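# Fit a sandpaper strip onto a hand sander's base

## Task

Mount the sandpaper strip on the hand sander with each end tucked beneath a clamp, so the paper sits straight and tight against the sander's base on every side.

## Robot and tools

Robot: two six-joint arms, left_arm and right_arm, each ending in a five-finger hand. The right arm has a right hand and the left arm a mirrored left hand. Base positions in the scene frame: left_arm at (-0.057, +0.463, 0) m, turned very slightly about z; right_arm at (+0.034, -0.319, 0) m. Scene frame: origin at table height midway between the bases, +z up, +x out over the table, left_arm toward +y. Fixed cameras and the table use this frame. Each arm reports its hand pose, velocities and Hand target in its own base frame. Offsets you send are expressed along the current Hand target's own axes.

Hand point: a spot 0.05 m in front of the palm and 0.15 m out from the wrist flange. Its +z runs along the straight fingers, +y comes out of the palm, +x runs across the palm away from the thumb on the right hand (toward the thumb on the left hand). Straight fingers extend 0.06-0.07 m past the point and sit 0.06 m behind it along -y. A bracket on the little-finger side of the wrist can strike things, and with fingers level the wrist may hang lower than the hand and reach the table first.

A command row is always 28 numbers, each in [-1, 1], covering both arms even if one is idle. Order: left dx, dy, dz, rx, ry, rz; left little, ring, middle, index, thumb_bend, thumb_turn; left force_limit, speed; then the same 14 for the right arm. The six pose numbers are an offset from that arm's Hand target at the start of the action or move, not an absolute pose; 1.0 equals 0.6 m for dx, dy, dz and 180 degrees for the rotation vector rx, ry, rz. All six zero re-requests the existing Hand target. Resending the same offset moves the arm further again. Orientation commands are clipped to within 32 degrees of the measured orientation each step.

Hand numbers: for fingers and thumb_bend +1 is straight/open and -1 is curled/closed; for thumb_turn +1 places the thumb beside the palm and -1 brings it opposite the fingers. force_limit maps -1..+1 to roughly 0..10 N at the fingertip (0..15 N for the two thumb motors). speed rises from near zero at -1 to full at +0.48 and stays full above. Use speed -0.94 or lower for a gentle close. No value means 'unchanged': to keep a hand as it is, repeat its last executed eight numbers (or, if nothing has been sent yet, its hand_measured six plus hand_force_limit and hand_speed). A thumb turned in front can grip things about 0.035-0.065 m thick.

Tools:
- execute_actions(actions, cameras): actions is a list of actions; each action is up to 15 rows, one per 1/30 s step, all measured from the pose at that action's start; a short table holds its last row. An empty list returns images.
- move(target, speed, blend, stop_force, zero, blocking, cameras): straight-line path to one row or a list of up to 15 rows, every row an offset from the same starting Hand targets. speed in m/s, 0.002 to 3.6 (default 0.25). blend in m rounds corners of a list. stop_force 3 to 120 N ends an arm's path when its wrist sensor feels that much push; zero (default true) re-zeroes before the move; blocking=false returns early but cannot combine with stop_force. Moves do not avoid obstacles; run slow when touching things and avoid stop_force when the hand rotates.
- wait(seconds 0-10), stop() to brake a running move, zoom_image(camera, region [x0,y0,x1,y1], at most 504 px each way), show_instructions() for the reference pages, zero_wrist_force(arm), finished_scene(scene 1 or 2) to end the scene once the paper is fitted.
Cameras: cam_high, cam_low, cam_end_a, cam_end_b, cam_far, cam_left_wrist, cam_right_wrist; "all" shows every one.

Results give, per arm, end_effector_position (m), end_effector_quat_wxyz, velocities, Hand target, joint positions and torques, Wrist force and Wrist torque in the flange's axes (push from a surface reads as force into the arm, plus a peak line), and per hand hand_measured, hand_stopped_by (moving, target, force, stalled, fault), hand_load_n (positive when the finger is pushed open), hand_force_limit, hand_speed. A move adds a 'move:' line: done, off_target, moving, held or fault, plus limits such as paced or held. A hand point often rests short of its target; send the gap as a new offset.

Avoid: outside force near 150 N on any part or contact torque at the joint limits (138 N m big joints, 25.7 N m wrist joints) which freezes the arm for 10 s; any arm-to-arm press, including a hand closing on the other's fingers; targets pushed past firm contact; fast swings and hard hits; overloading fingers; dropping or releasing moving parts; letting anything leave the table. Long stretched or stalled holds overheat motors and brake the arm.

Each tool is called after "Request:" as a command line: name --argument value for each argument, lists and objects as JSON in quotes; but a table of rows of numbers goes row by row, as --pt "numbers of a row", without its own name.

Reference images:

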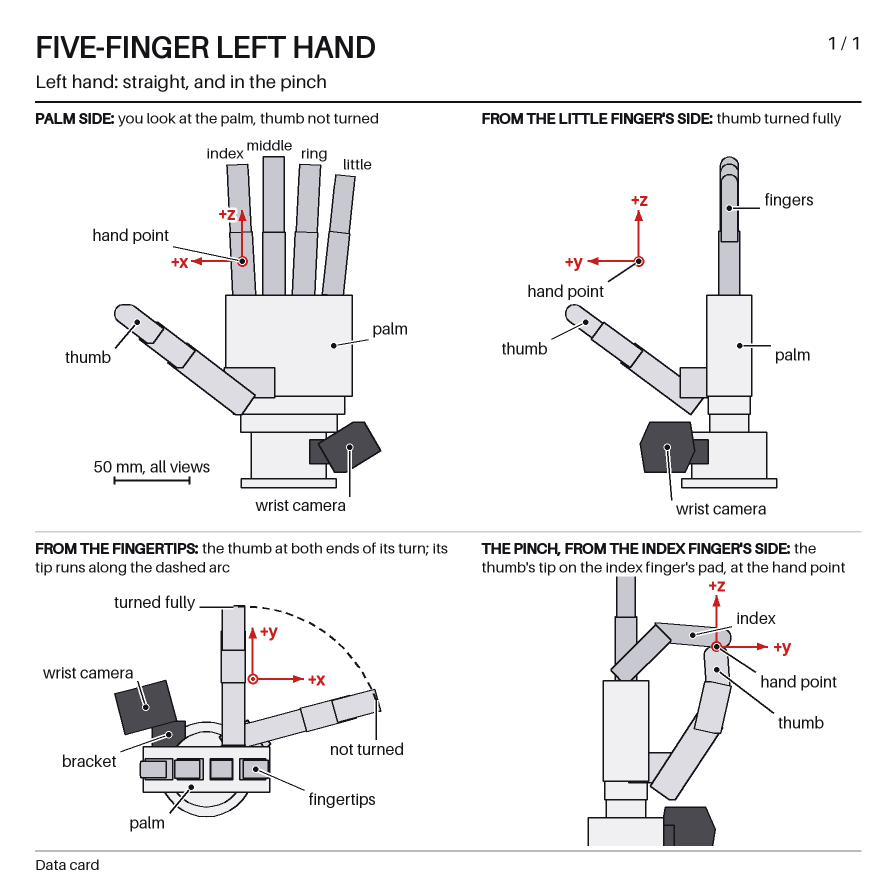

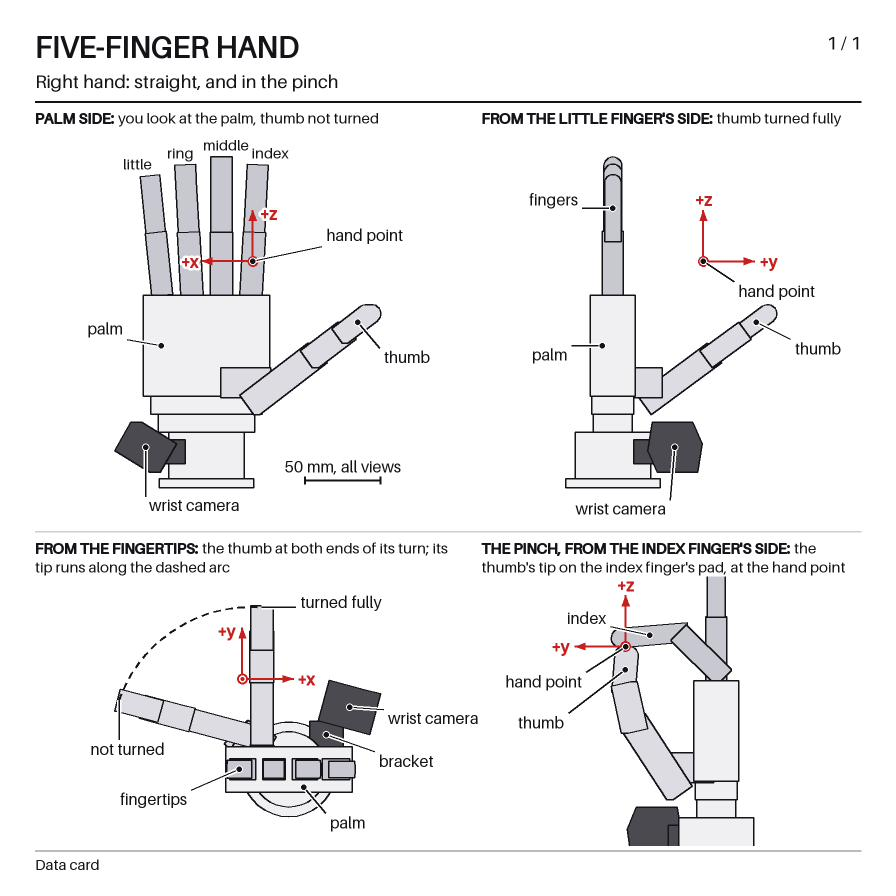

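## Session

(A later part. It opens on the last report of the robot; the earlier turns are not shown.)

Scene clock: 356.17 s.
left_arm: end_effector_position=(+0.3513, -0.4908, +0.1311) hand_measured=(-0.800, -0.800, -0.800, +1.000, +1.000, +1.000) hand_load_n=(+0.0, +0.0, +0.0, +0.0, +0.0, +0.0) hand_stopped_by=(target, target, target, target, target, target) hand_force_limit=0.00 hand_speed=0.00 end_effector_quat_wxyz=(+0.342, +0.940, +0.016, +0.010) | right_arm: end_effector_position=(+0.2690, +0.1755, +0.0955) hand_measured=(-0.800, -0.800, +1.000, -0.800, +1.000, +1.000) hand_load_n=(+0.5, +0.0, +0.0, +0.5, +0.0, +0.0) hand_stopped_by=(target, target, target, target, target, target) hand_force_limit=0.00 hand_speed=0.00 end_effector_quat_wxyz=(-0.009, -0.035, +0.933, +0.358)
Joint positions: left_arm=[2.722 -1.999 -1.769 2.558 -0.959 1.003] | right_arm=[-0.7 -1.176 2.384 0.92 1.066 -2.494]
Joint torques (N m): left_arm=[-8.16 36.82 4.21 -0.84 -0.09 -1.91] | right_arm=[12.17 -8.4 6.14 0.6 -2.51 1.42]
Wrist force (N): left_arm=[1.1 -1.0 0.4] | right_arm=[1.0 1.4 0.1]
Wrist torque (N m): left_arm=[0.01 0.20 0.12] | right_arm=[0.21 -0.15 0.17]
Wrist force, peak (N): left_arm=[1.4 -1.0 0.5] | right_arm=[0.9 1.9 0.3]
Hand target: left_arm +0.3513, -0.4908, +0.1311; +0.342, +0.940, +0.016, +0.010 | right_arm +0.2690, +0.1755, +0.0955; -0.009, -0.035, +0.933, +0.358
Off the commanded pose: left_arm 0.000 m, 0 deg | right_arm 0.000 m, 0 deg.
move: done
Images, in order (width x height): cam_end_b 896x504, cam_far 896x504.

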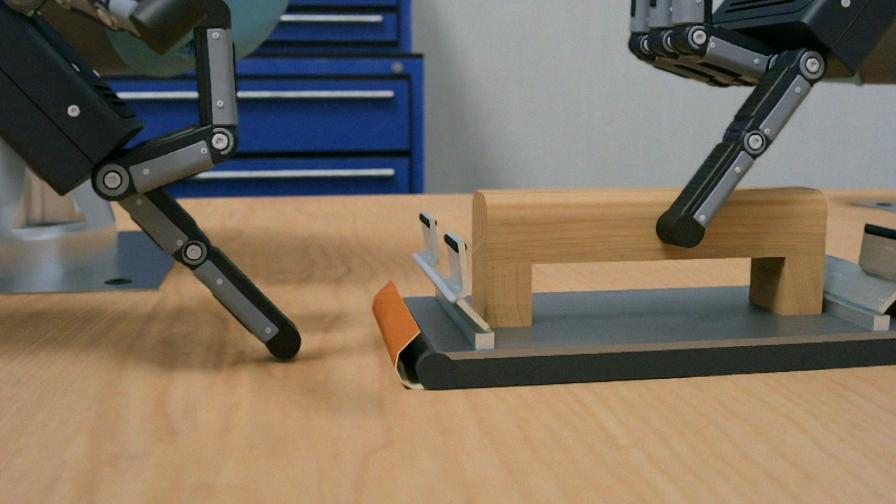

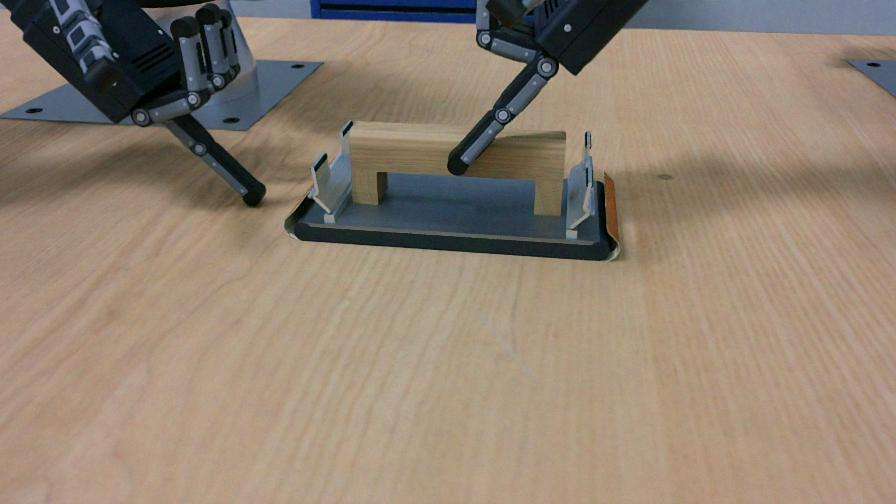

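Request:
move --pt "0.0083 0.0002 0.0002 0 0 0 -0.8 -0.8 -0.8 1 1 1 0 0 0 0 0 0 0 0 -0.8 -0.8 1 -0.8 1 1 0 0" --pt "0.0088 0.043 -0.0507 0 0 0 -0.8 -0.8 -0.8 1 1 1 0 0 0 0 0 0 0 0 -0.8 -0.8 1 -0.8 1 1 0 0" --pt "-0.0007 0.1095 0.0052 0 0 0 -0.8 1 -0.8 1 1 1 0 0 0 0 0 0 0 0 -0.8 -0.8 1 -0.8 1 1 0 0" --speed '[0.03,0.08,0.08]' --blend '[0,0.008,0]' --cameras '["cam_far","cam_end_b","cam_high"]'

Request:
zoom_image --camera "cam_high" --region '[310, 150, 450, 280]'

Scene clock: 376.47 s.
left_arm: end_effector_position=(+0.3524, -0.5432, +0.1709) hand_measured=(-0.800, +1.000, -0.800, +1.000, +1.000, +1.000) hand_load_n=(+0.0, +0.0, +0.0, +0.0, +0.0, +0.0) hand_stopped_by=(target, target, target, target, target, target) hand_force_limit=0.00 hand_speed=0.00 end_effector_quat_wxyz=(+0.342, +0.940, +0.016, +0.010) | right_arm: end_effector_position=(+0.2690, +0.1755, +0.0955) hand_measured=(-0.800, -0.800, +1.000, -0.800, +1.000, +1.000) hand_load_n=(+0.0, +0.0, +0.0, +0.0, +0.0, +0.0) hand_stopped_by=(target, target, target, target, target, target) hand_force_limit=0.00 hand_speed=0.00 end_effector_quat_wxyz=(-0.009, -0.035, +0.933, +0.358)
Joint positions: left_arm=[2.612 -2.017 -1.605 2.479 -1.001 0.881] | right_arm=[-0.7 -1.176 2.384 0.92 1.066 -2.494]
Joint torques (N m): left_arm=[-6.66 23.72 23.4 -0.74 -0.5 -1.93] | right_arm=[12.39 -8.67 6.5 0.62 -2.43 1.41]
Wrist force (N): left_arm=[-0.6 0.0 0.6] | right_arm=[1.4 1.6 0.4]
Wrist torque (N m): left_arm=[0.03 0.13 0.00] | right_arm=[0.21 -0.22 0.20]
Wrist force, peak (N): left_arm=[1.5 -0.9 0.4] | right_arm=[1.4 1.6 0.4]
Hand target: left_arm +0.3524, -0.5432, +0.1709; +0.342, +0.940, +0.016, +0.010 | right_arm +0.2690, +0.1755, +0.0955; -0.009, -0.035, +0.933, +0.358
Off the commanded pose: left_arm 0.000 m, 0 deg | right_arm 0.000 m, 0 deg.
move: done
Images, in order (width x height): cam_high 896x504, cam_end_b 896x504, cam_far 896x504.

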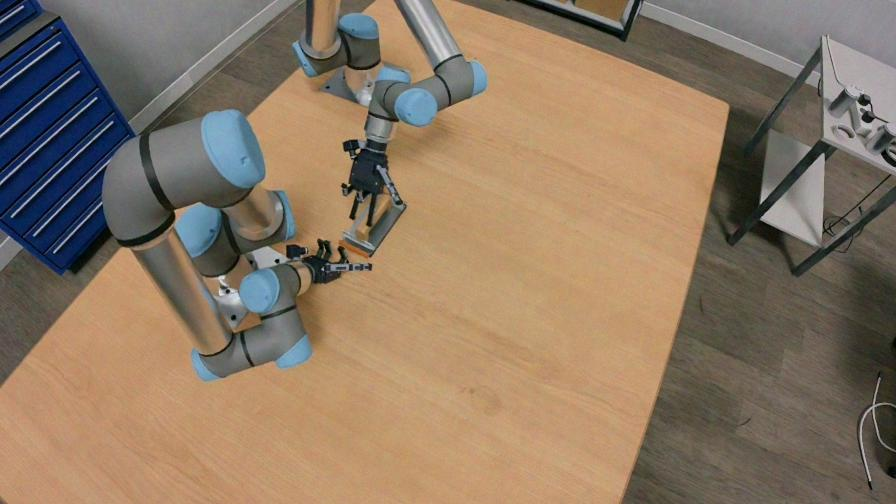

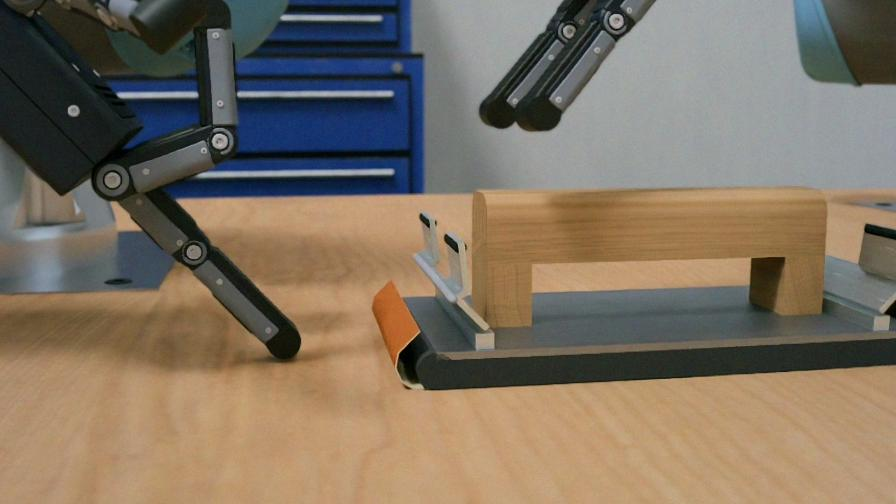

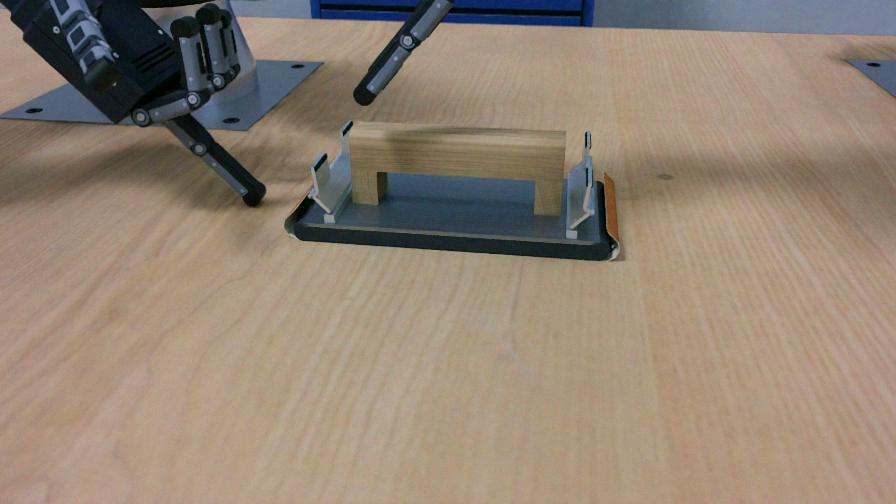

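Scaled by 3.600 from the camera's 896x504 image, which has a finer 1280x720 frame.

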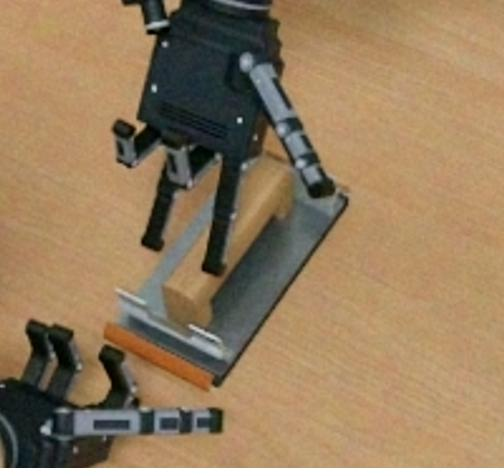

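Request:
move --target '[-0.0005,-0.0428,0.0509,0,0,0,-0.8,1,-0.8,1,1,1,0,0,0,0,0,0,0,0,-0.8,-0.8,1,-0.8,1,1,0,0]' --speed 0.04 --stop_force 3 --cameras '["cam_far","cam_end_b","cam_high","cam_right_wrist"]'

Request:
zoom_image --camera "cam_high" --region '[325, 190, 405, 265]'

Request:
zoom_image --camera "cam_end_b" --region '[350, 150, 600, 400]'

Scene clock: 392.90 s.
left_arm: end_effector_position=(+0.3524, -0.5431, +0.1310) hand_measured=(-0.800, +1.000, -0.800, +1.000, +1.000, +1.000) hand_load_n=(+0.0, +0.0, +0.0, +0.0, +0.0, +0.0) hand_stopped_by=(target, target, target, target, target, target) hand_force_limit=0.00 hand_speed=0.00 end_effector_quat_wxyz=(+0.342, +0.940, +0.016, +0.010) | right_arm: end_effector_position=(+0.2690, +0.1755, +0.0955) hand_measured=(-0.800, -0.800, +1.000, -0.800, +1.000, +1.000) hand_load_n=(+0.5, +0.0, +0.0, +0.0, +0.0, +0.0) hand_stopped_by=(target, target, target, target, target, target) hand_force_limit=0.00 hand_speed=0.00 end_effector_quat_wxyz=(-0.009, -0.035, +0.933, +0.358)
Joint positions: left_arm=[2.612 -2.064 -1.648 2.569 -1.001 0.881] | right_arm=[-0.7 -1.176 2.384 0.92 1.066 -2.494]
Joint torques (N m): left_arm=[0.21 24.06 5.42 -0.43 1.57 -1.83] | right_arm=[12.21 -8.71 6.23 0.57 -2.44 1.45]
Wrist force (N): left_arm=[-0.6 -0.3 0.7] | right_arm=[1.1 1.4 0.2]
Wrist torque (N m): left_arm=[0.00 0.13 -0.01] | right_arm=[0.20 -0.17 0.18]
Wrist force, peak (N): left_arm=[-0.5 -0.7 0.8] | right_arm=[1.1 1.9 -0.2]
Hand target: left_arm +0.3524, -0.5431, +0.1310; +0.342, +0.940, +0.016, +0.010 | right_arm +0.2690, +0.1755, +0.0955; -0.009, -0.035, +0.933, +0.358
Off the commanded pose: left_arm 0.000 m, 0 deg | right_arm 0.000 m, 0 deg.
move: done
Images, in order (width x height): cam_high 896x504, cam_end_b 896x504, cam_far 896x504, cam_right_wrist 672x504.

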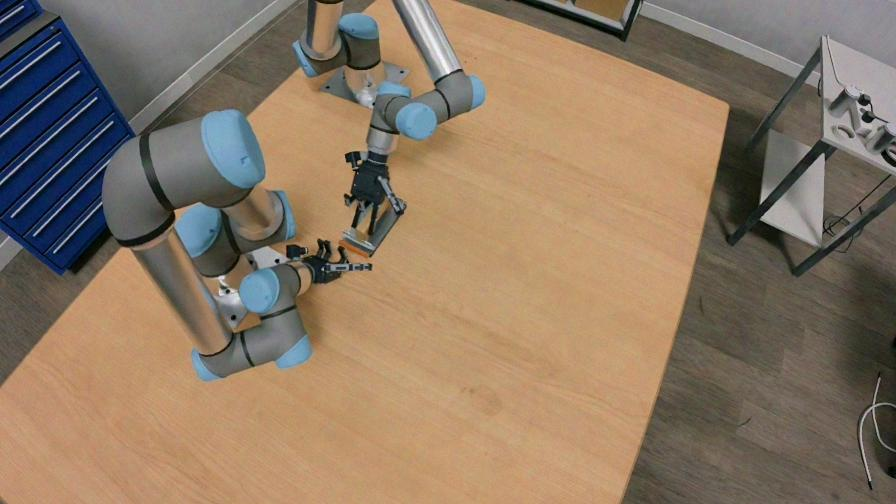

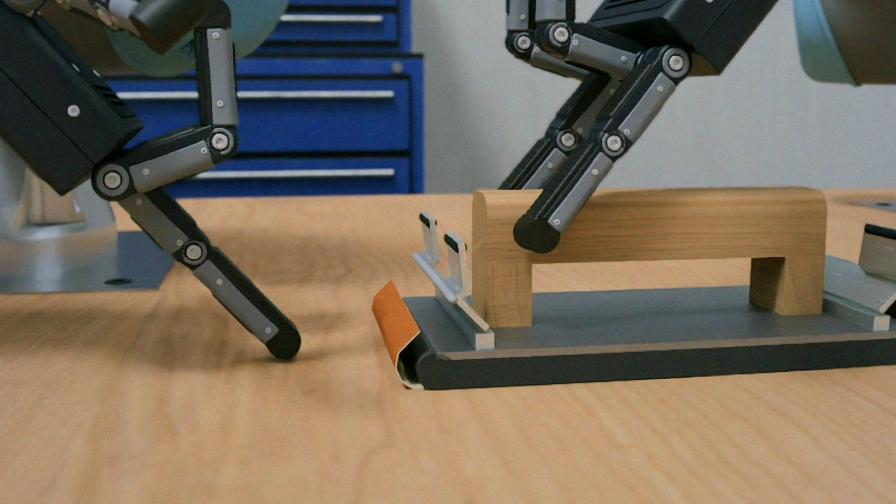

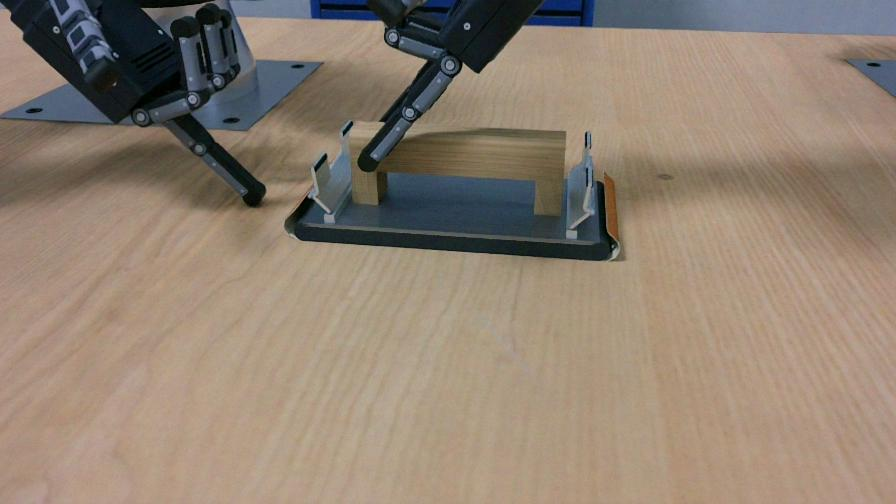

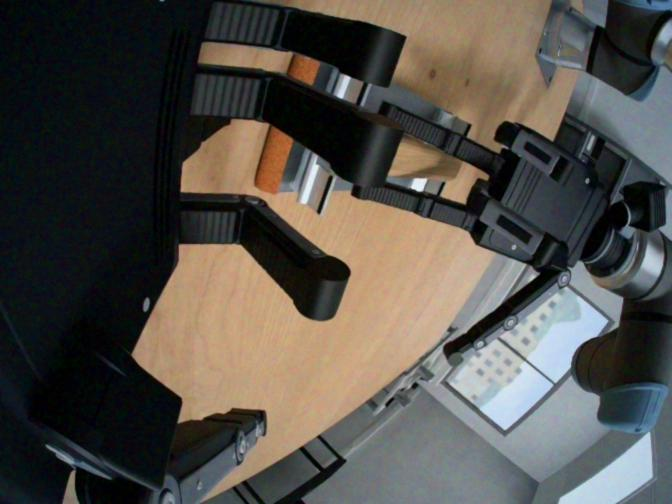

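Scaled by 6.300 from the camera's 896x504 image, which has a finer 1280x720 frame.

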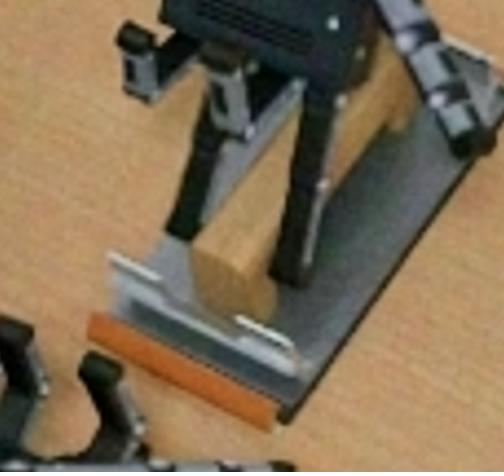

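Scaled by 2.016 from the camera's 896x504 image, which has a finer 1280x720 frame.

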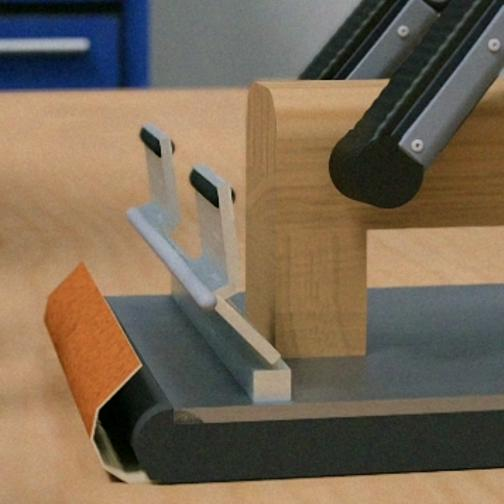

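Request:
move --target '[-0.0016,0.014,0.0117,0,0,0,-0.8,1,-0.8,1,1,1,0,0,0,0,0,0,0,0,-0.8,-0.8,1,-0.8,1,1,0,0]' --speed 0.02 --stop_force 3 --cameras '["cam_end_b","cam_high"]'

Request:
zoom_image --camera "cam_high" --region '[325, 190, 405, 265]'

Request:
zoom_image --camera "cam_end_b" --region '[350, 150, 600, 400]'

Scene clock: 403.17 s.
left_arm: end_effector_position=(+0.3519, -0.5541, +0.1310) hand_measured=(-0.800, +1.000, -0.800, +1.000, +1.000, +1.000) hand_load_n=(+0.0, +0.0, +0.0, +0.0, +0.0, +0.0) hand_stopped_by=(target, target, target, target, target, target) hand_force_limit=0.00 hand_speed=0.00 end_effector_quat_wxyz=(+0.342, +0.940, +0.016, +0.010) | right_arm: end_effector_position=(+0.2690, +0.1755, +0.0955) hand_measured=(-0.800, -0.800, +1.000, -0.800, +1.000, +1.000) hand_load_n=(+0.0, +0.0, +0.0, +0.0, +0.0, +0.0) hand_stopped_by=(target, target, target, target, target, target) hand_force_limit=0.00 hand_speed=0.00 end_effector_quat_wxyz=(-0.009, -0.035, +0.933, +0.358)
Joint positions: left_arm=[2.59 -2.077 -1.623 2.57 -1.01 0.858] | right_arm=[-0.7 -1.176 2.384 0.92 1.066 -2.494]
Joint torques (N m): left_arm=[-6.78 24.74 24.93 -1.1 -0.76 -2.09] | right_arm=[11.72 -9 6.38 0.6 -2.46 1.44]
Wrist force (N): left_arm=[-0.4 -0.3 0.6] | right_arm=[1.0 1.2 -0.1]
Wrist torque (N m): left_arm=[0.00 0.08 0.02] | right_arm=[0.20 -0.15 0.17]
Wrist force, peak (N): left_arm=[-0.8 -0.2 0.8] | right_arm=[1.3 1.8 0.0]
Hand target: left_arm +0.3519, -0.5541, +0.1310; +0.342, +0.940, +0.016, +0.010 | right_arm +0.2690, +0.1755, +0.0955; -0.009, -0.035, +0.933, +0.358
Off the commanded pose: left_arm 0.000 m, 0 deg | right_arm 0.000 m, 0 deg.
move: done
Images, in order (width x height): cam_high 896x504, cam_end_b 896x504.

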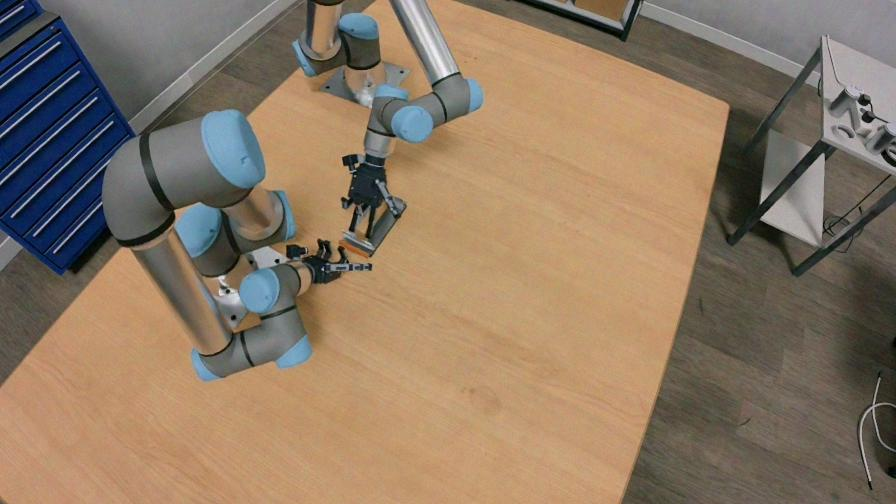

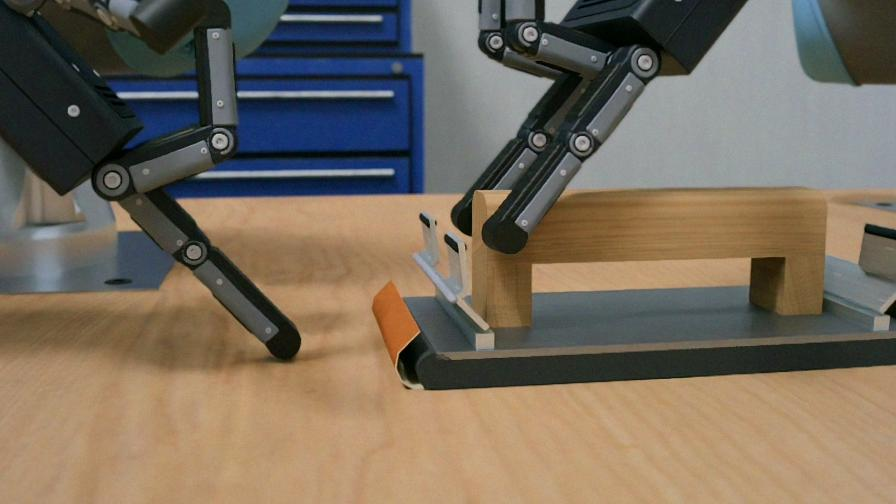

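Scaled by 6.300 from the camera's 896x504 image, which has a finer 1280x720 frame.

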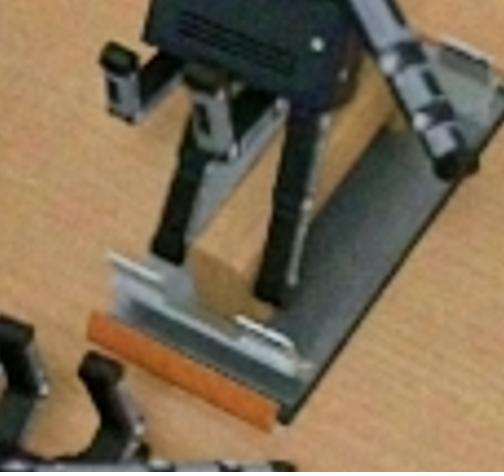

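Scaled by 2.016 from the camera's 896x504 image, which has a finer 1280x720 frame.

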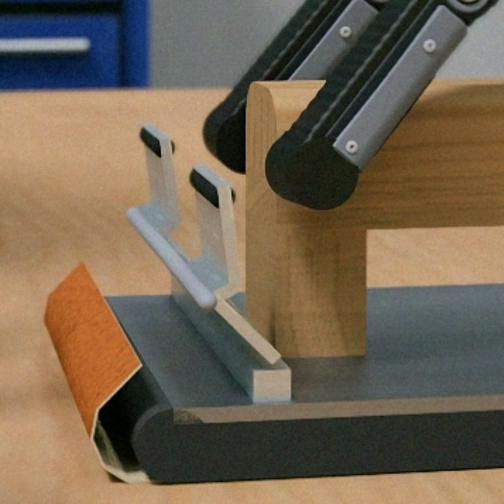

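Request:
move --target '[0,0,0,0,0,0,-0.8,1,-0.8,1,1,1,0,0,-0.0124,0.0552,0.0498,0,0,0,-0.8,-0.8,1,-0.8,1,1,0,0]' --speed 0.018 --stop_force 5 --cameras '["cam_end_b","cam_high","cam_far","cam_end_a"]'

Request:
zoom_image --camera "cam_high" --region '[325, 190, 405, 265]'

Request:
zoom_image --camera "cam_end_b" --region '[350, 200, 600, 400]'

Scene clock: 418.13 s.
left_arm: end_effector_position=(+0.3519, -0.5541, +0.1310) hand_measured=(-0.800, +1.000, -0.800, +1.000, +1.000, +1.000) hand_load_n=(+0.0, -0.5, +0.0, +0.0, +0.0, +0.0) hand_stopped_by=(target, target, target, target, target, target) hand_force_limit=0.00 hand_speed=0.00 end_effector_quat_wxyz=(+0.342, +0.940, +0.016, +0.010) | right_arm: end_effector_position=(+0.2726, +0.2146, +0.0955) hand_measured=(-0.800, -0.800, +1.000, -0.800, +1.000, +1.000) hand_load_n=(+0.0, +0.5, -0.5, +0.0, +0.0, +0.0) hand_stopped_by=(target, target, target, target, target, target) hand_force_limit=0.00 hand_speed=0.00 end_effector_quat_wxyz=(-0.009, -0.036, +0.933, +0.358)
Joint positions: left_arm=[2.59 -2.077 -1.623 2.57 -1.01 0.858] | right_arm=[-0.545 -1.193 2.37 0.869 0.99 -2.336]
Joint torques (N m): left_arm=[-6.06 24.78 24.15 -3.17 -0.71 -1.96] | right_arm=[-11.73 -8.33 6.37 4.96 1.07 -1.29]
Wrist force (N): left_arm=[-0.6 0.0 0.6] | right_arm=[1.6 1.6 -3.8]
Wrist torque (N m): left_arm=[0.05 0.12 0.00] | right_arm=[0.35 0.10 0.18]
Wrist force, peak (N): left_arm=[-0.8 -0.2 0.8] | right_arm=[2.1 0.5 -5.8]
Hand target: left_arm +0.3519, -0.5541, +0.1310; +0.342, +0.940, +0.016, +0.010 | right_arm +0.2726, +0.2146, +0.0955; -0.009, -0.036, +0.933, +0.358 (not the last commanded pose)
Off the commanded pose: left_arm 0.000 m, 0 deg | right_arm 0.006 m, 0 deg.
move: contact (right_arm)
Images, in order (width x height): cam_high 896x504, cam_end_a 896x504, cam_end_b 896x504, cam_far 896x504.

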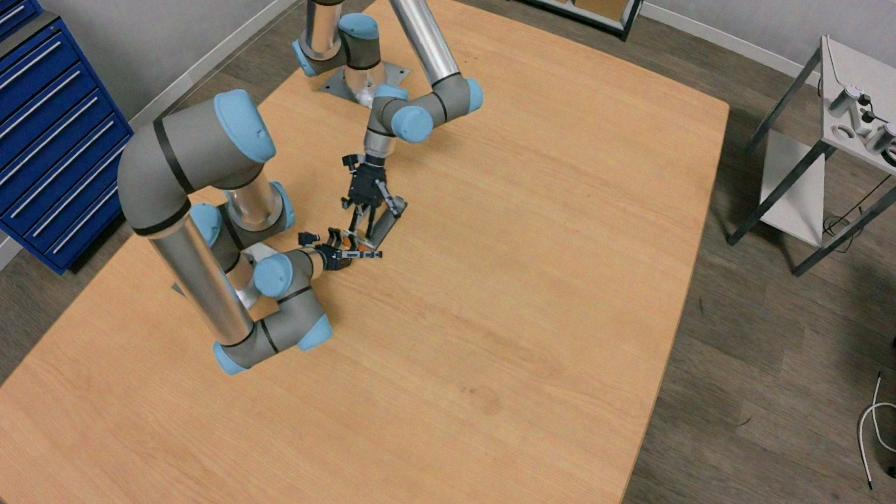

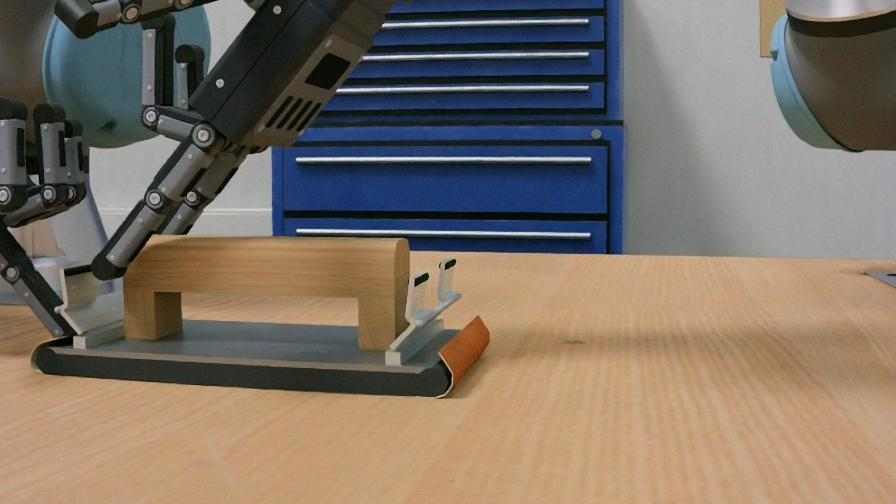

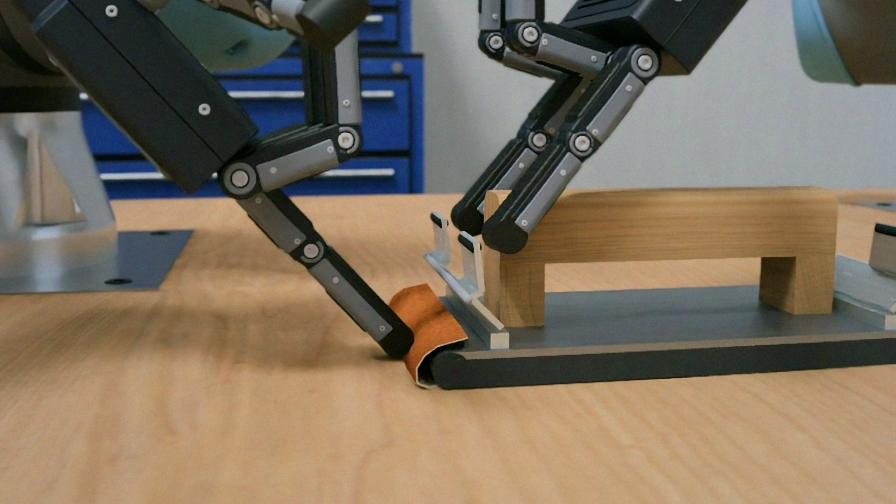

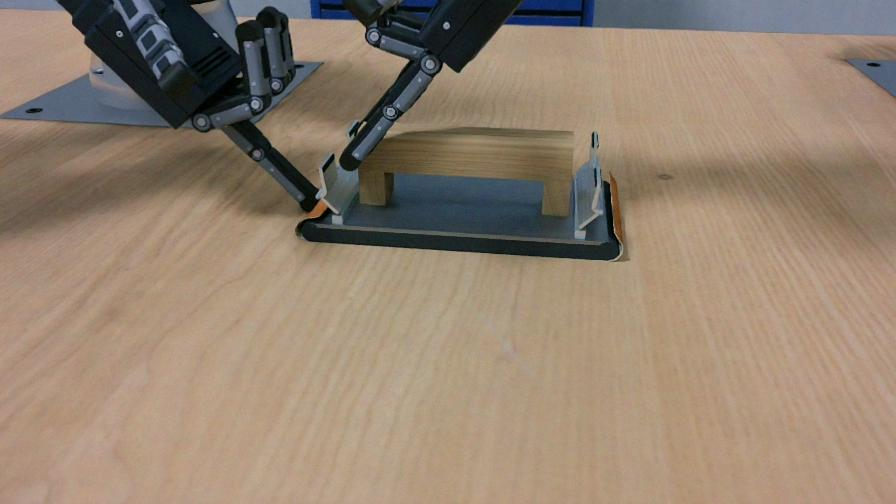

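Scaled by 6.300 from the camera's 896x504 image, which has a finer 1280x720 frame.

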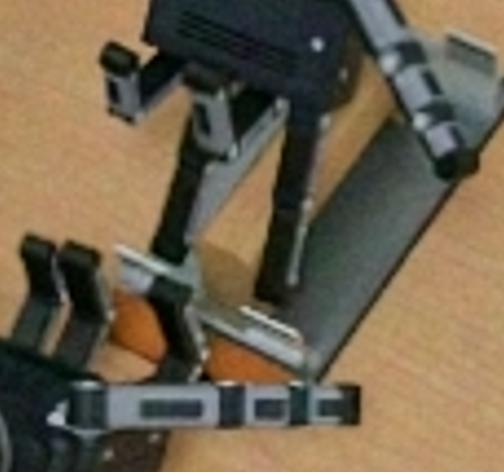

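Scaled by 2.016 from the camera's 896x504 image, which has a finer 1280x720 frame.

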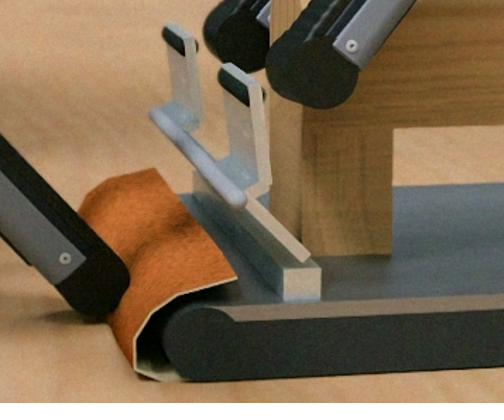

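Request:
move --target '[-0.0022,0.0191,0.016,0,0,0,-0.8,1,-0.8,1,1,1,0,0,0,0,0,0,0,0,-0.8,-0.8,1,-0.8,1,1,0,0]' --speed 0.025 --stop_force 14 --cameras '["cam_end_b","cam_high","cam_far","cam_end_a"]'

Request:
zoom_image --camera "cam_high" --region '[325, 190, 405, 265]'

Request:
zoom_image --camera "cam_end_b" --region '[350, 200, 600, 400]'

Scene clock: 428.10 s.
left_arm: end_effector_position=(+0.3511, -0.5691, +0.1310) hand_measured=(-0.800, +1.000, -0.800, +1.000, +1.000, +1.000) hand_load_n=(+0.0, +0.0, +0.0, +0.0, +0.0, +0.0) hand_stopped_by=(target, target, target, target, target, target) hand_force_limit=0.00 hand_speed=0.00 end_effector_quat_wxyz=(+0.342, +0.940, +0.016, +0.010) | right_arm: end_effector_position=(+0.2726, +0.2146, +0.0955) hand_measured=(-0.800, -0.800, +1.000, -0.800, +1.000, +1.000) hand_load_n=(+0.0, +0.0, +0.0, +0.0, +0.0, +0.0) hand_stopped_by=(target, target, target, target, target, target) hand_force_limit=0.00 hand_speed=0.00 end_effector_quat_wxyz=(-0.009, -0.035, +0.933, +0.358)
Joint positions: left_arm=[2.562 -2.097 -1.587 2.57 -1.023 0.827] | right_arm=[-0.545 -1.193 2.37 0.869 0.99 -2.336]
Joint torques (N m): left_arm=[-6.65 26.81 24.23 -3.33 -0.83 -2.05] | right_arm=[0.58 -10.61 6.07 3.95 -2.95 -1.21]
Wrist force (N): left_arm=[-0.6 0.0 0.7] | right_arm=[1.1 0.5 -3.3]
Wrist torque (N m): left_arm=[0.03 0.12 0.00] | right_arm=[0.37 0.07 0.13]
Wrist force, peak (N): left_arm=[-2.5 -5.5 -2.5] | right_arm=[-0.5 -2.9 -7.6]
Hand target: left_arm +0.3511, -0.5691, +0.1310; +0.342, +0.940, +0.016, +0.010 | right_arm +0.2726, +0.2146, +0.0955; -0.009, -0.036, +0.933, +0.358
Off the commanded pose: left_arm 0.000 m, 0 deg | right_arm 0.000 m, 0 deg.
move: done
Images, in order (width x height): cam_high 896x504, cam_end_a 896x504, cam_end_b 896x504, cam_far 896x504.

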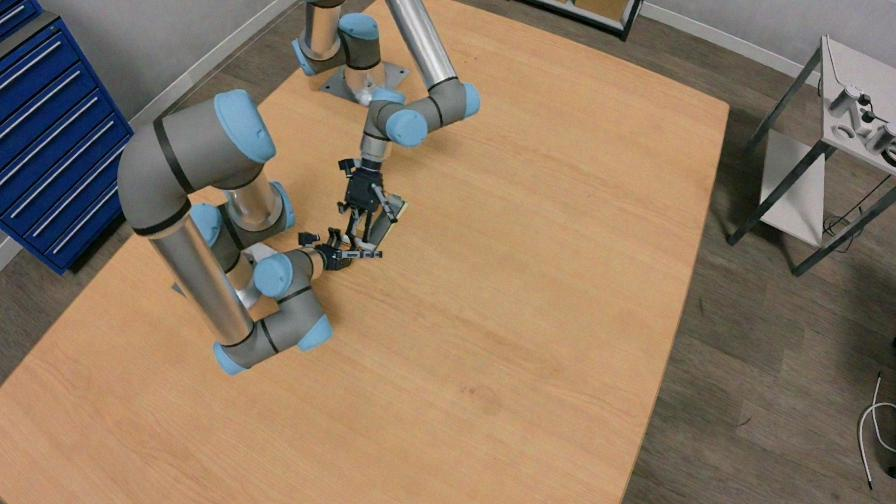

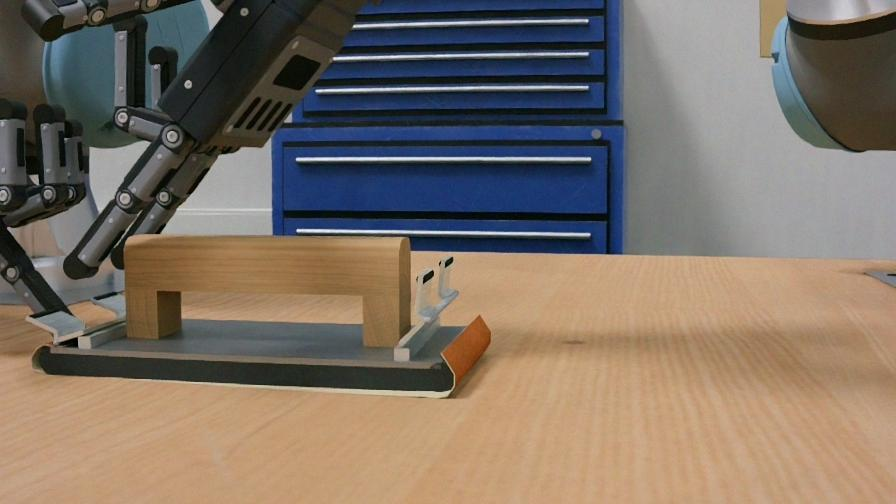

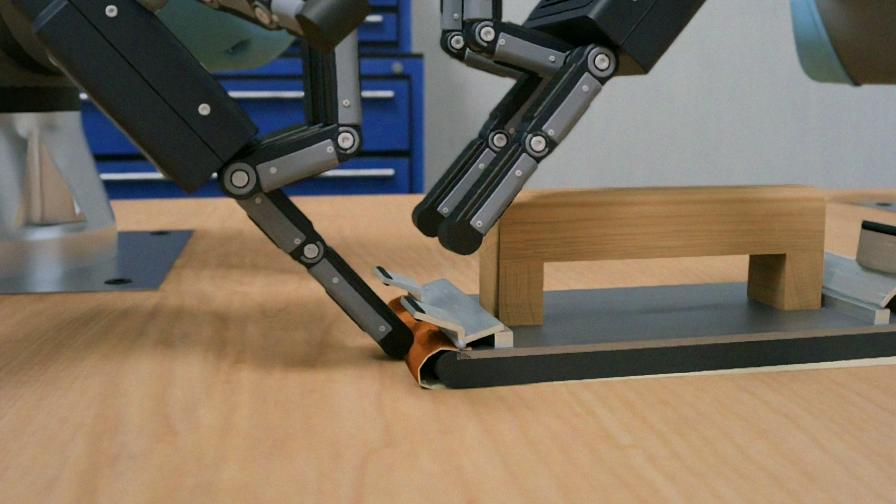

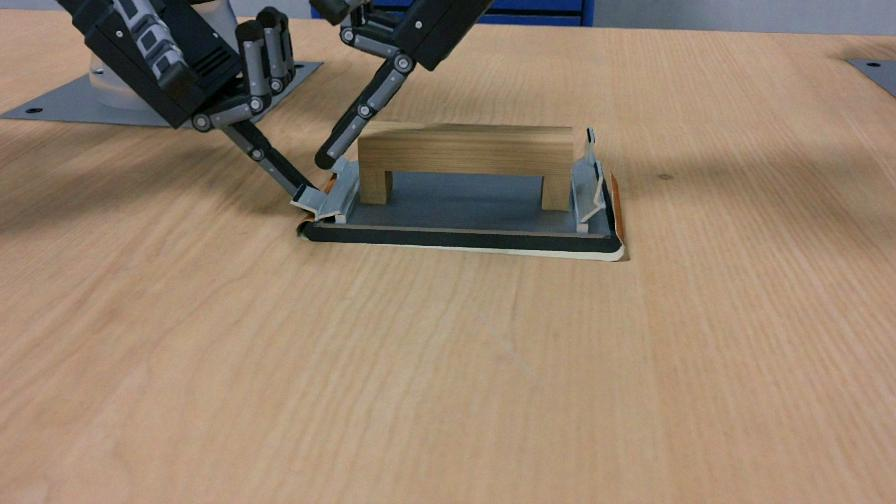

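Scaled by 6.300 from the camera's 896x504 image, which has a finer 1280x720 frame.

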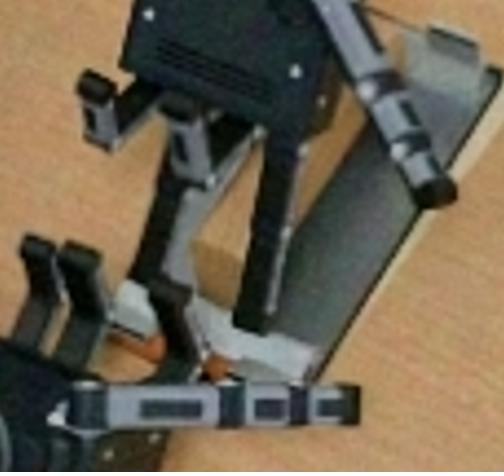

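Scaled by 2.016 from the camera's 896x504 image, which has a finer 1280x720 frame.

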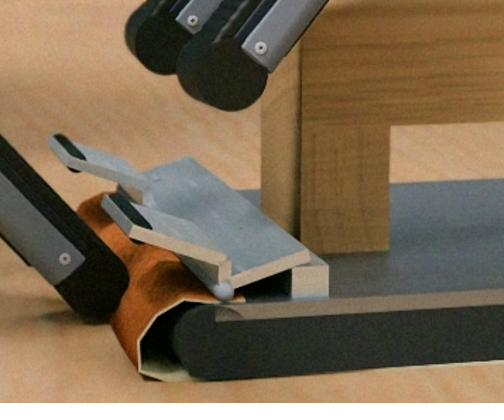

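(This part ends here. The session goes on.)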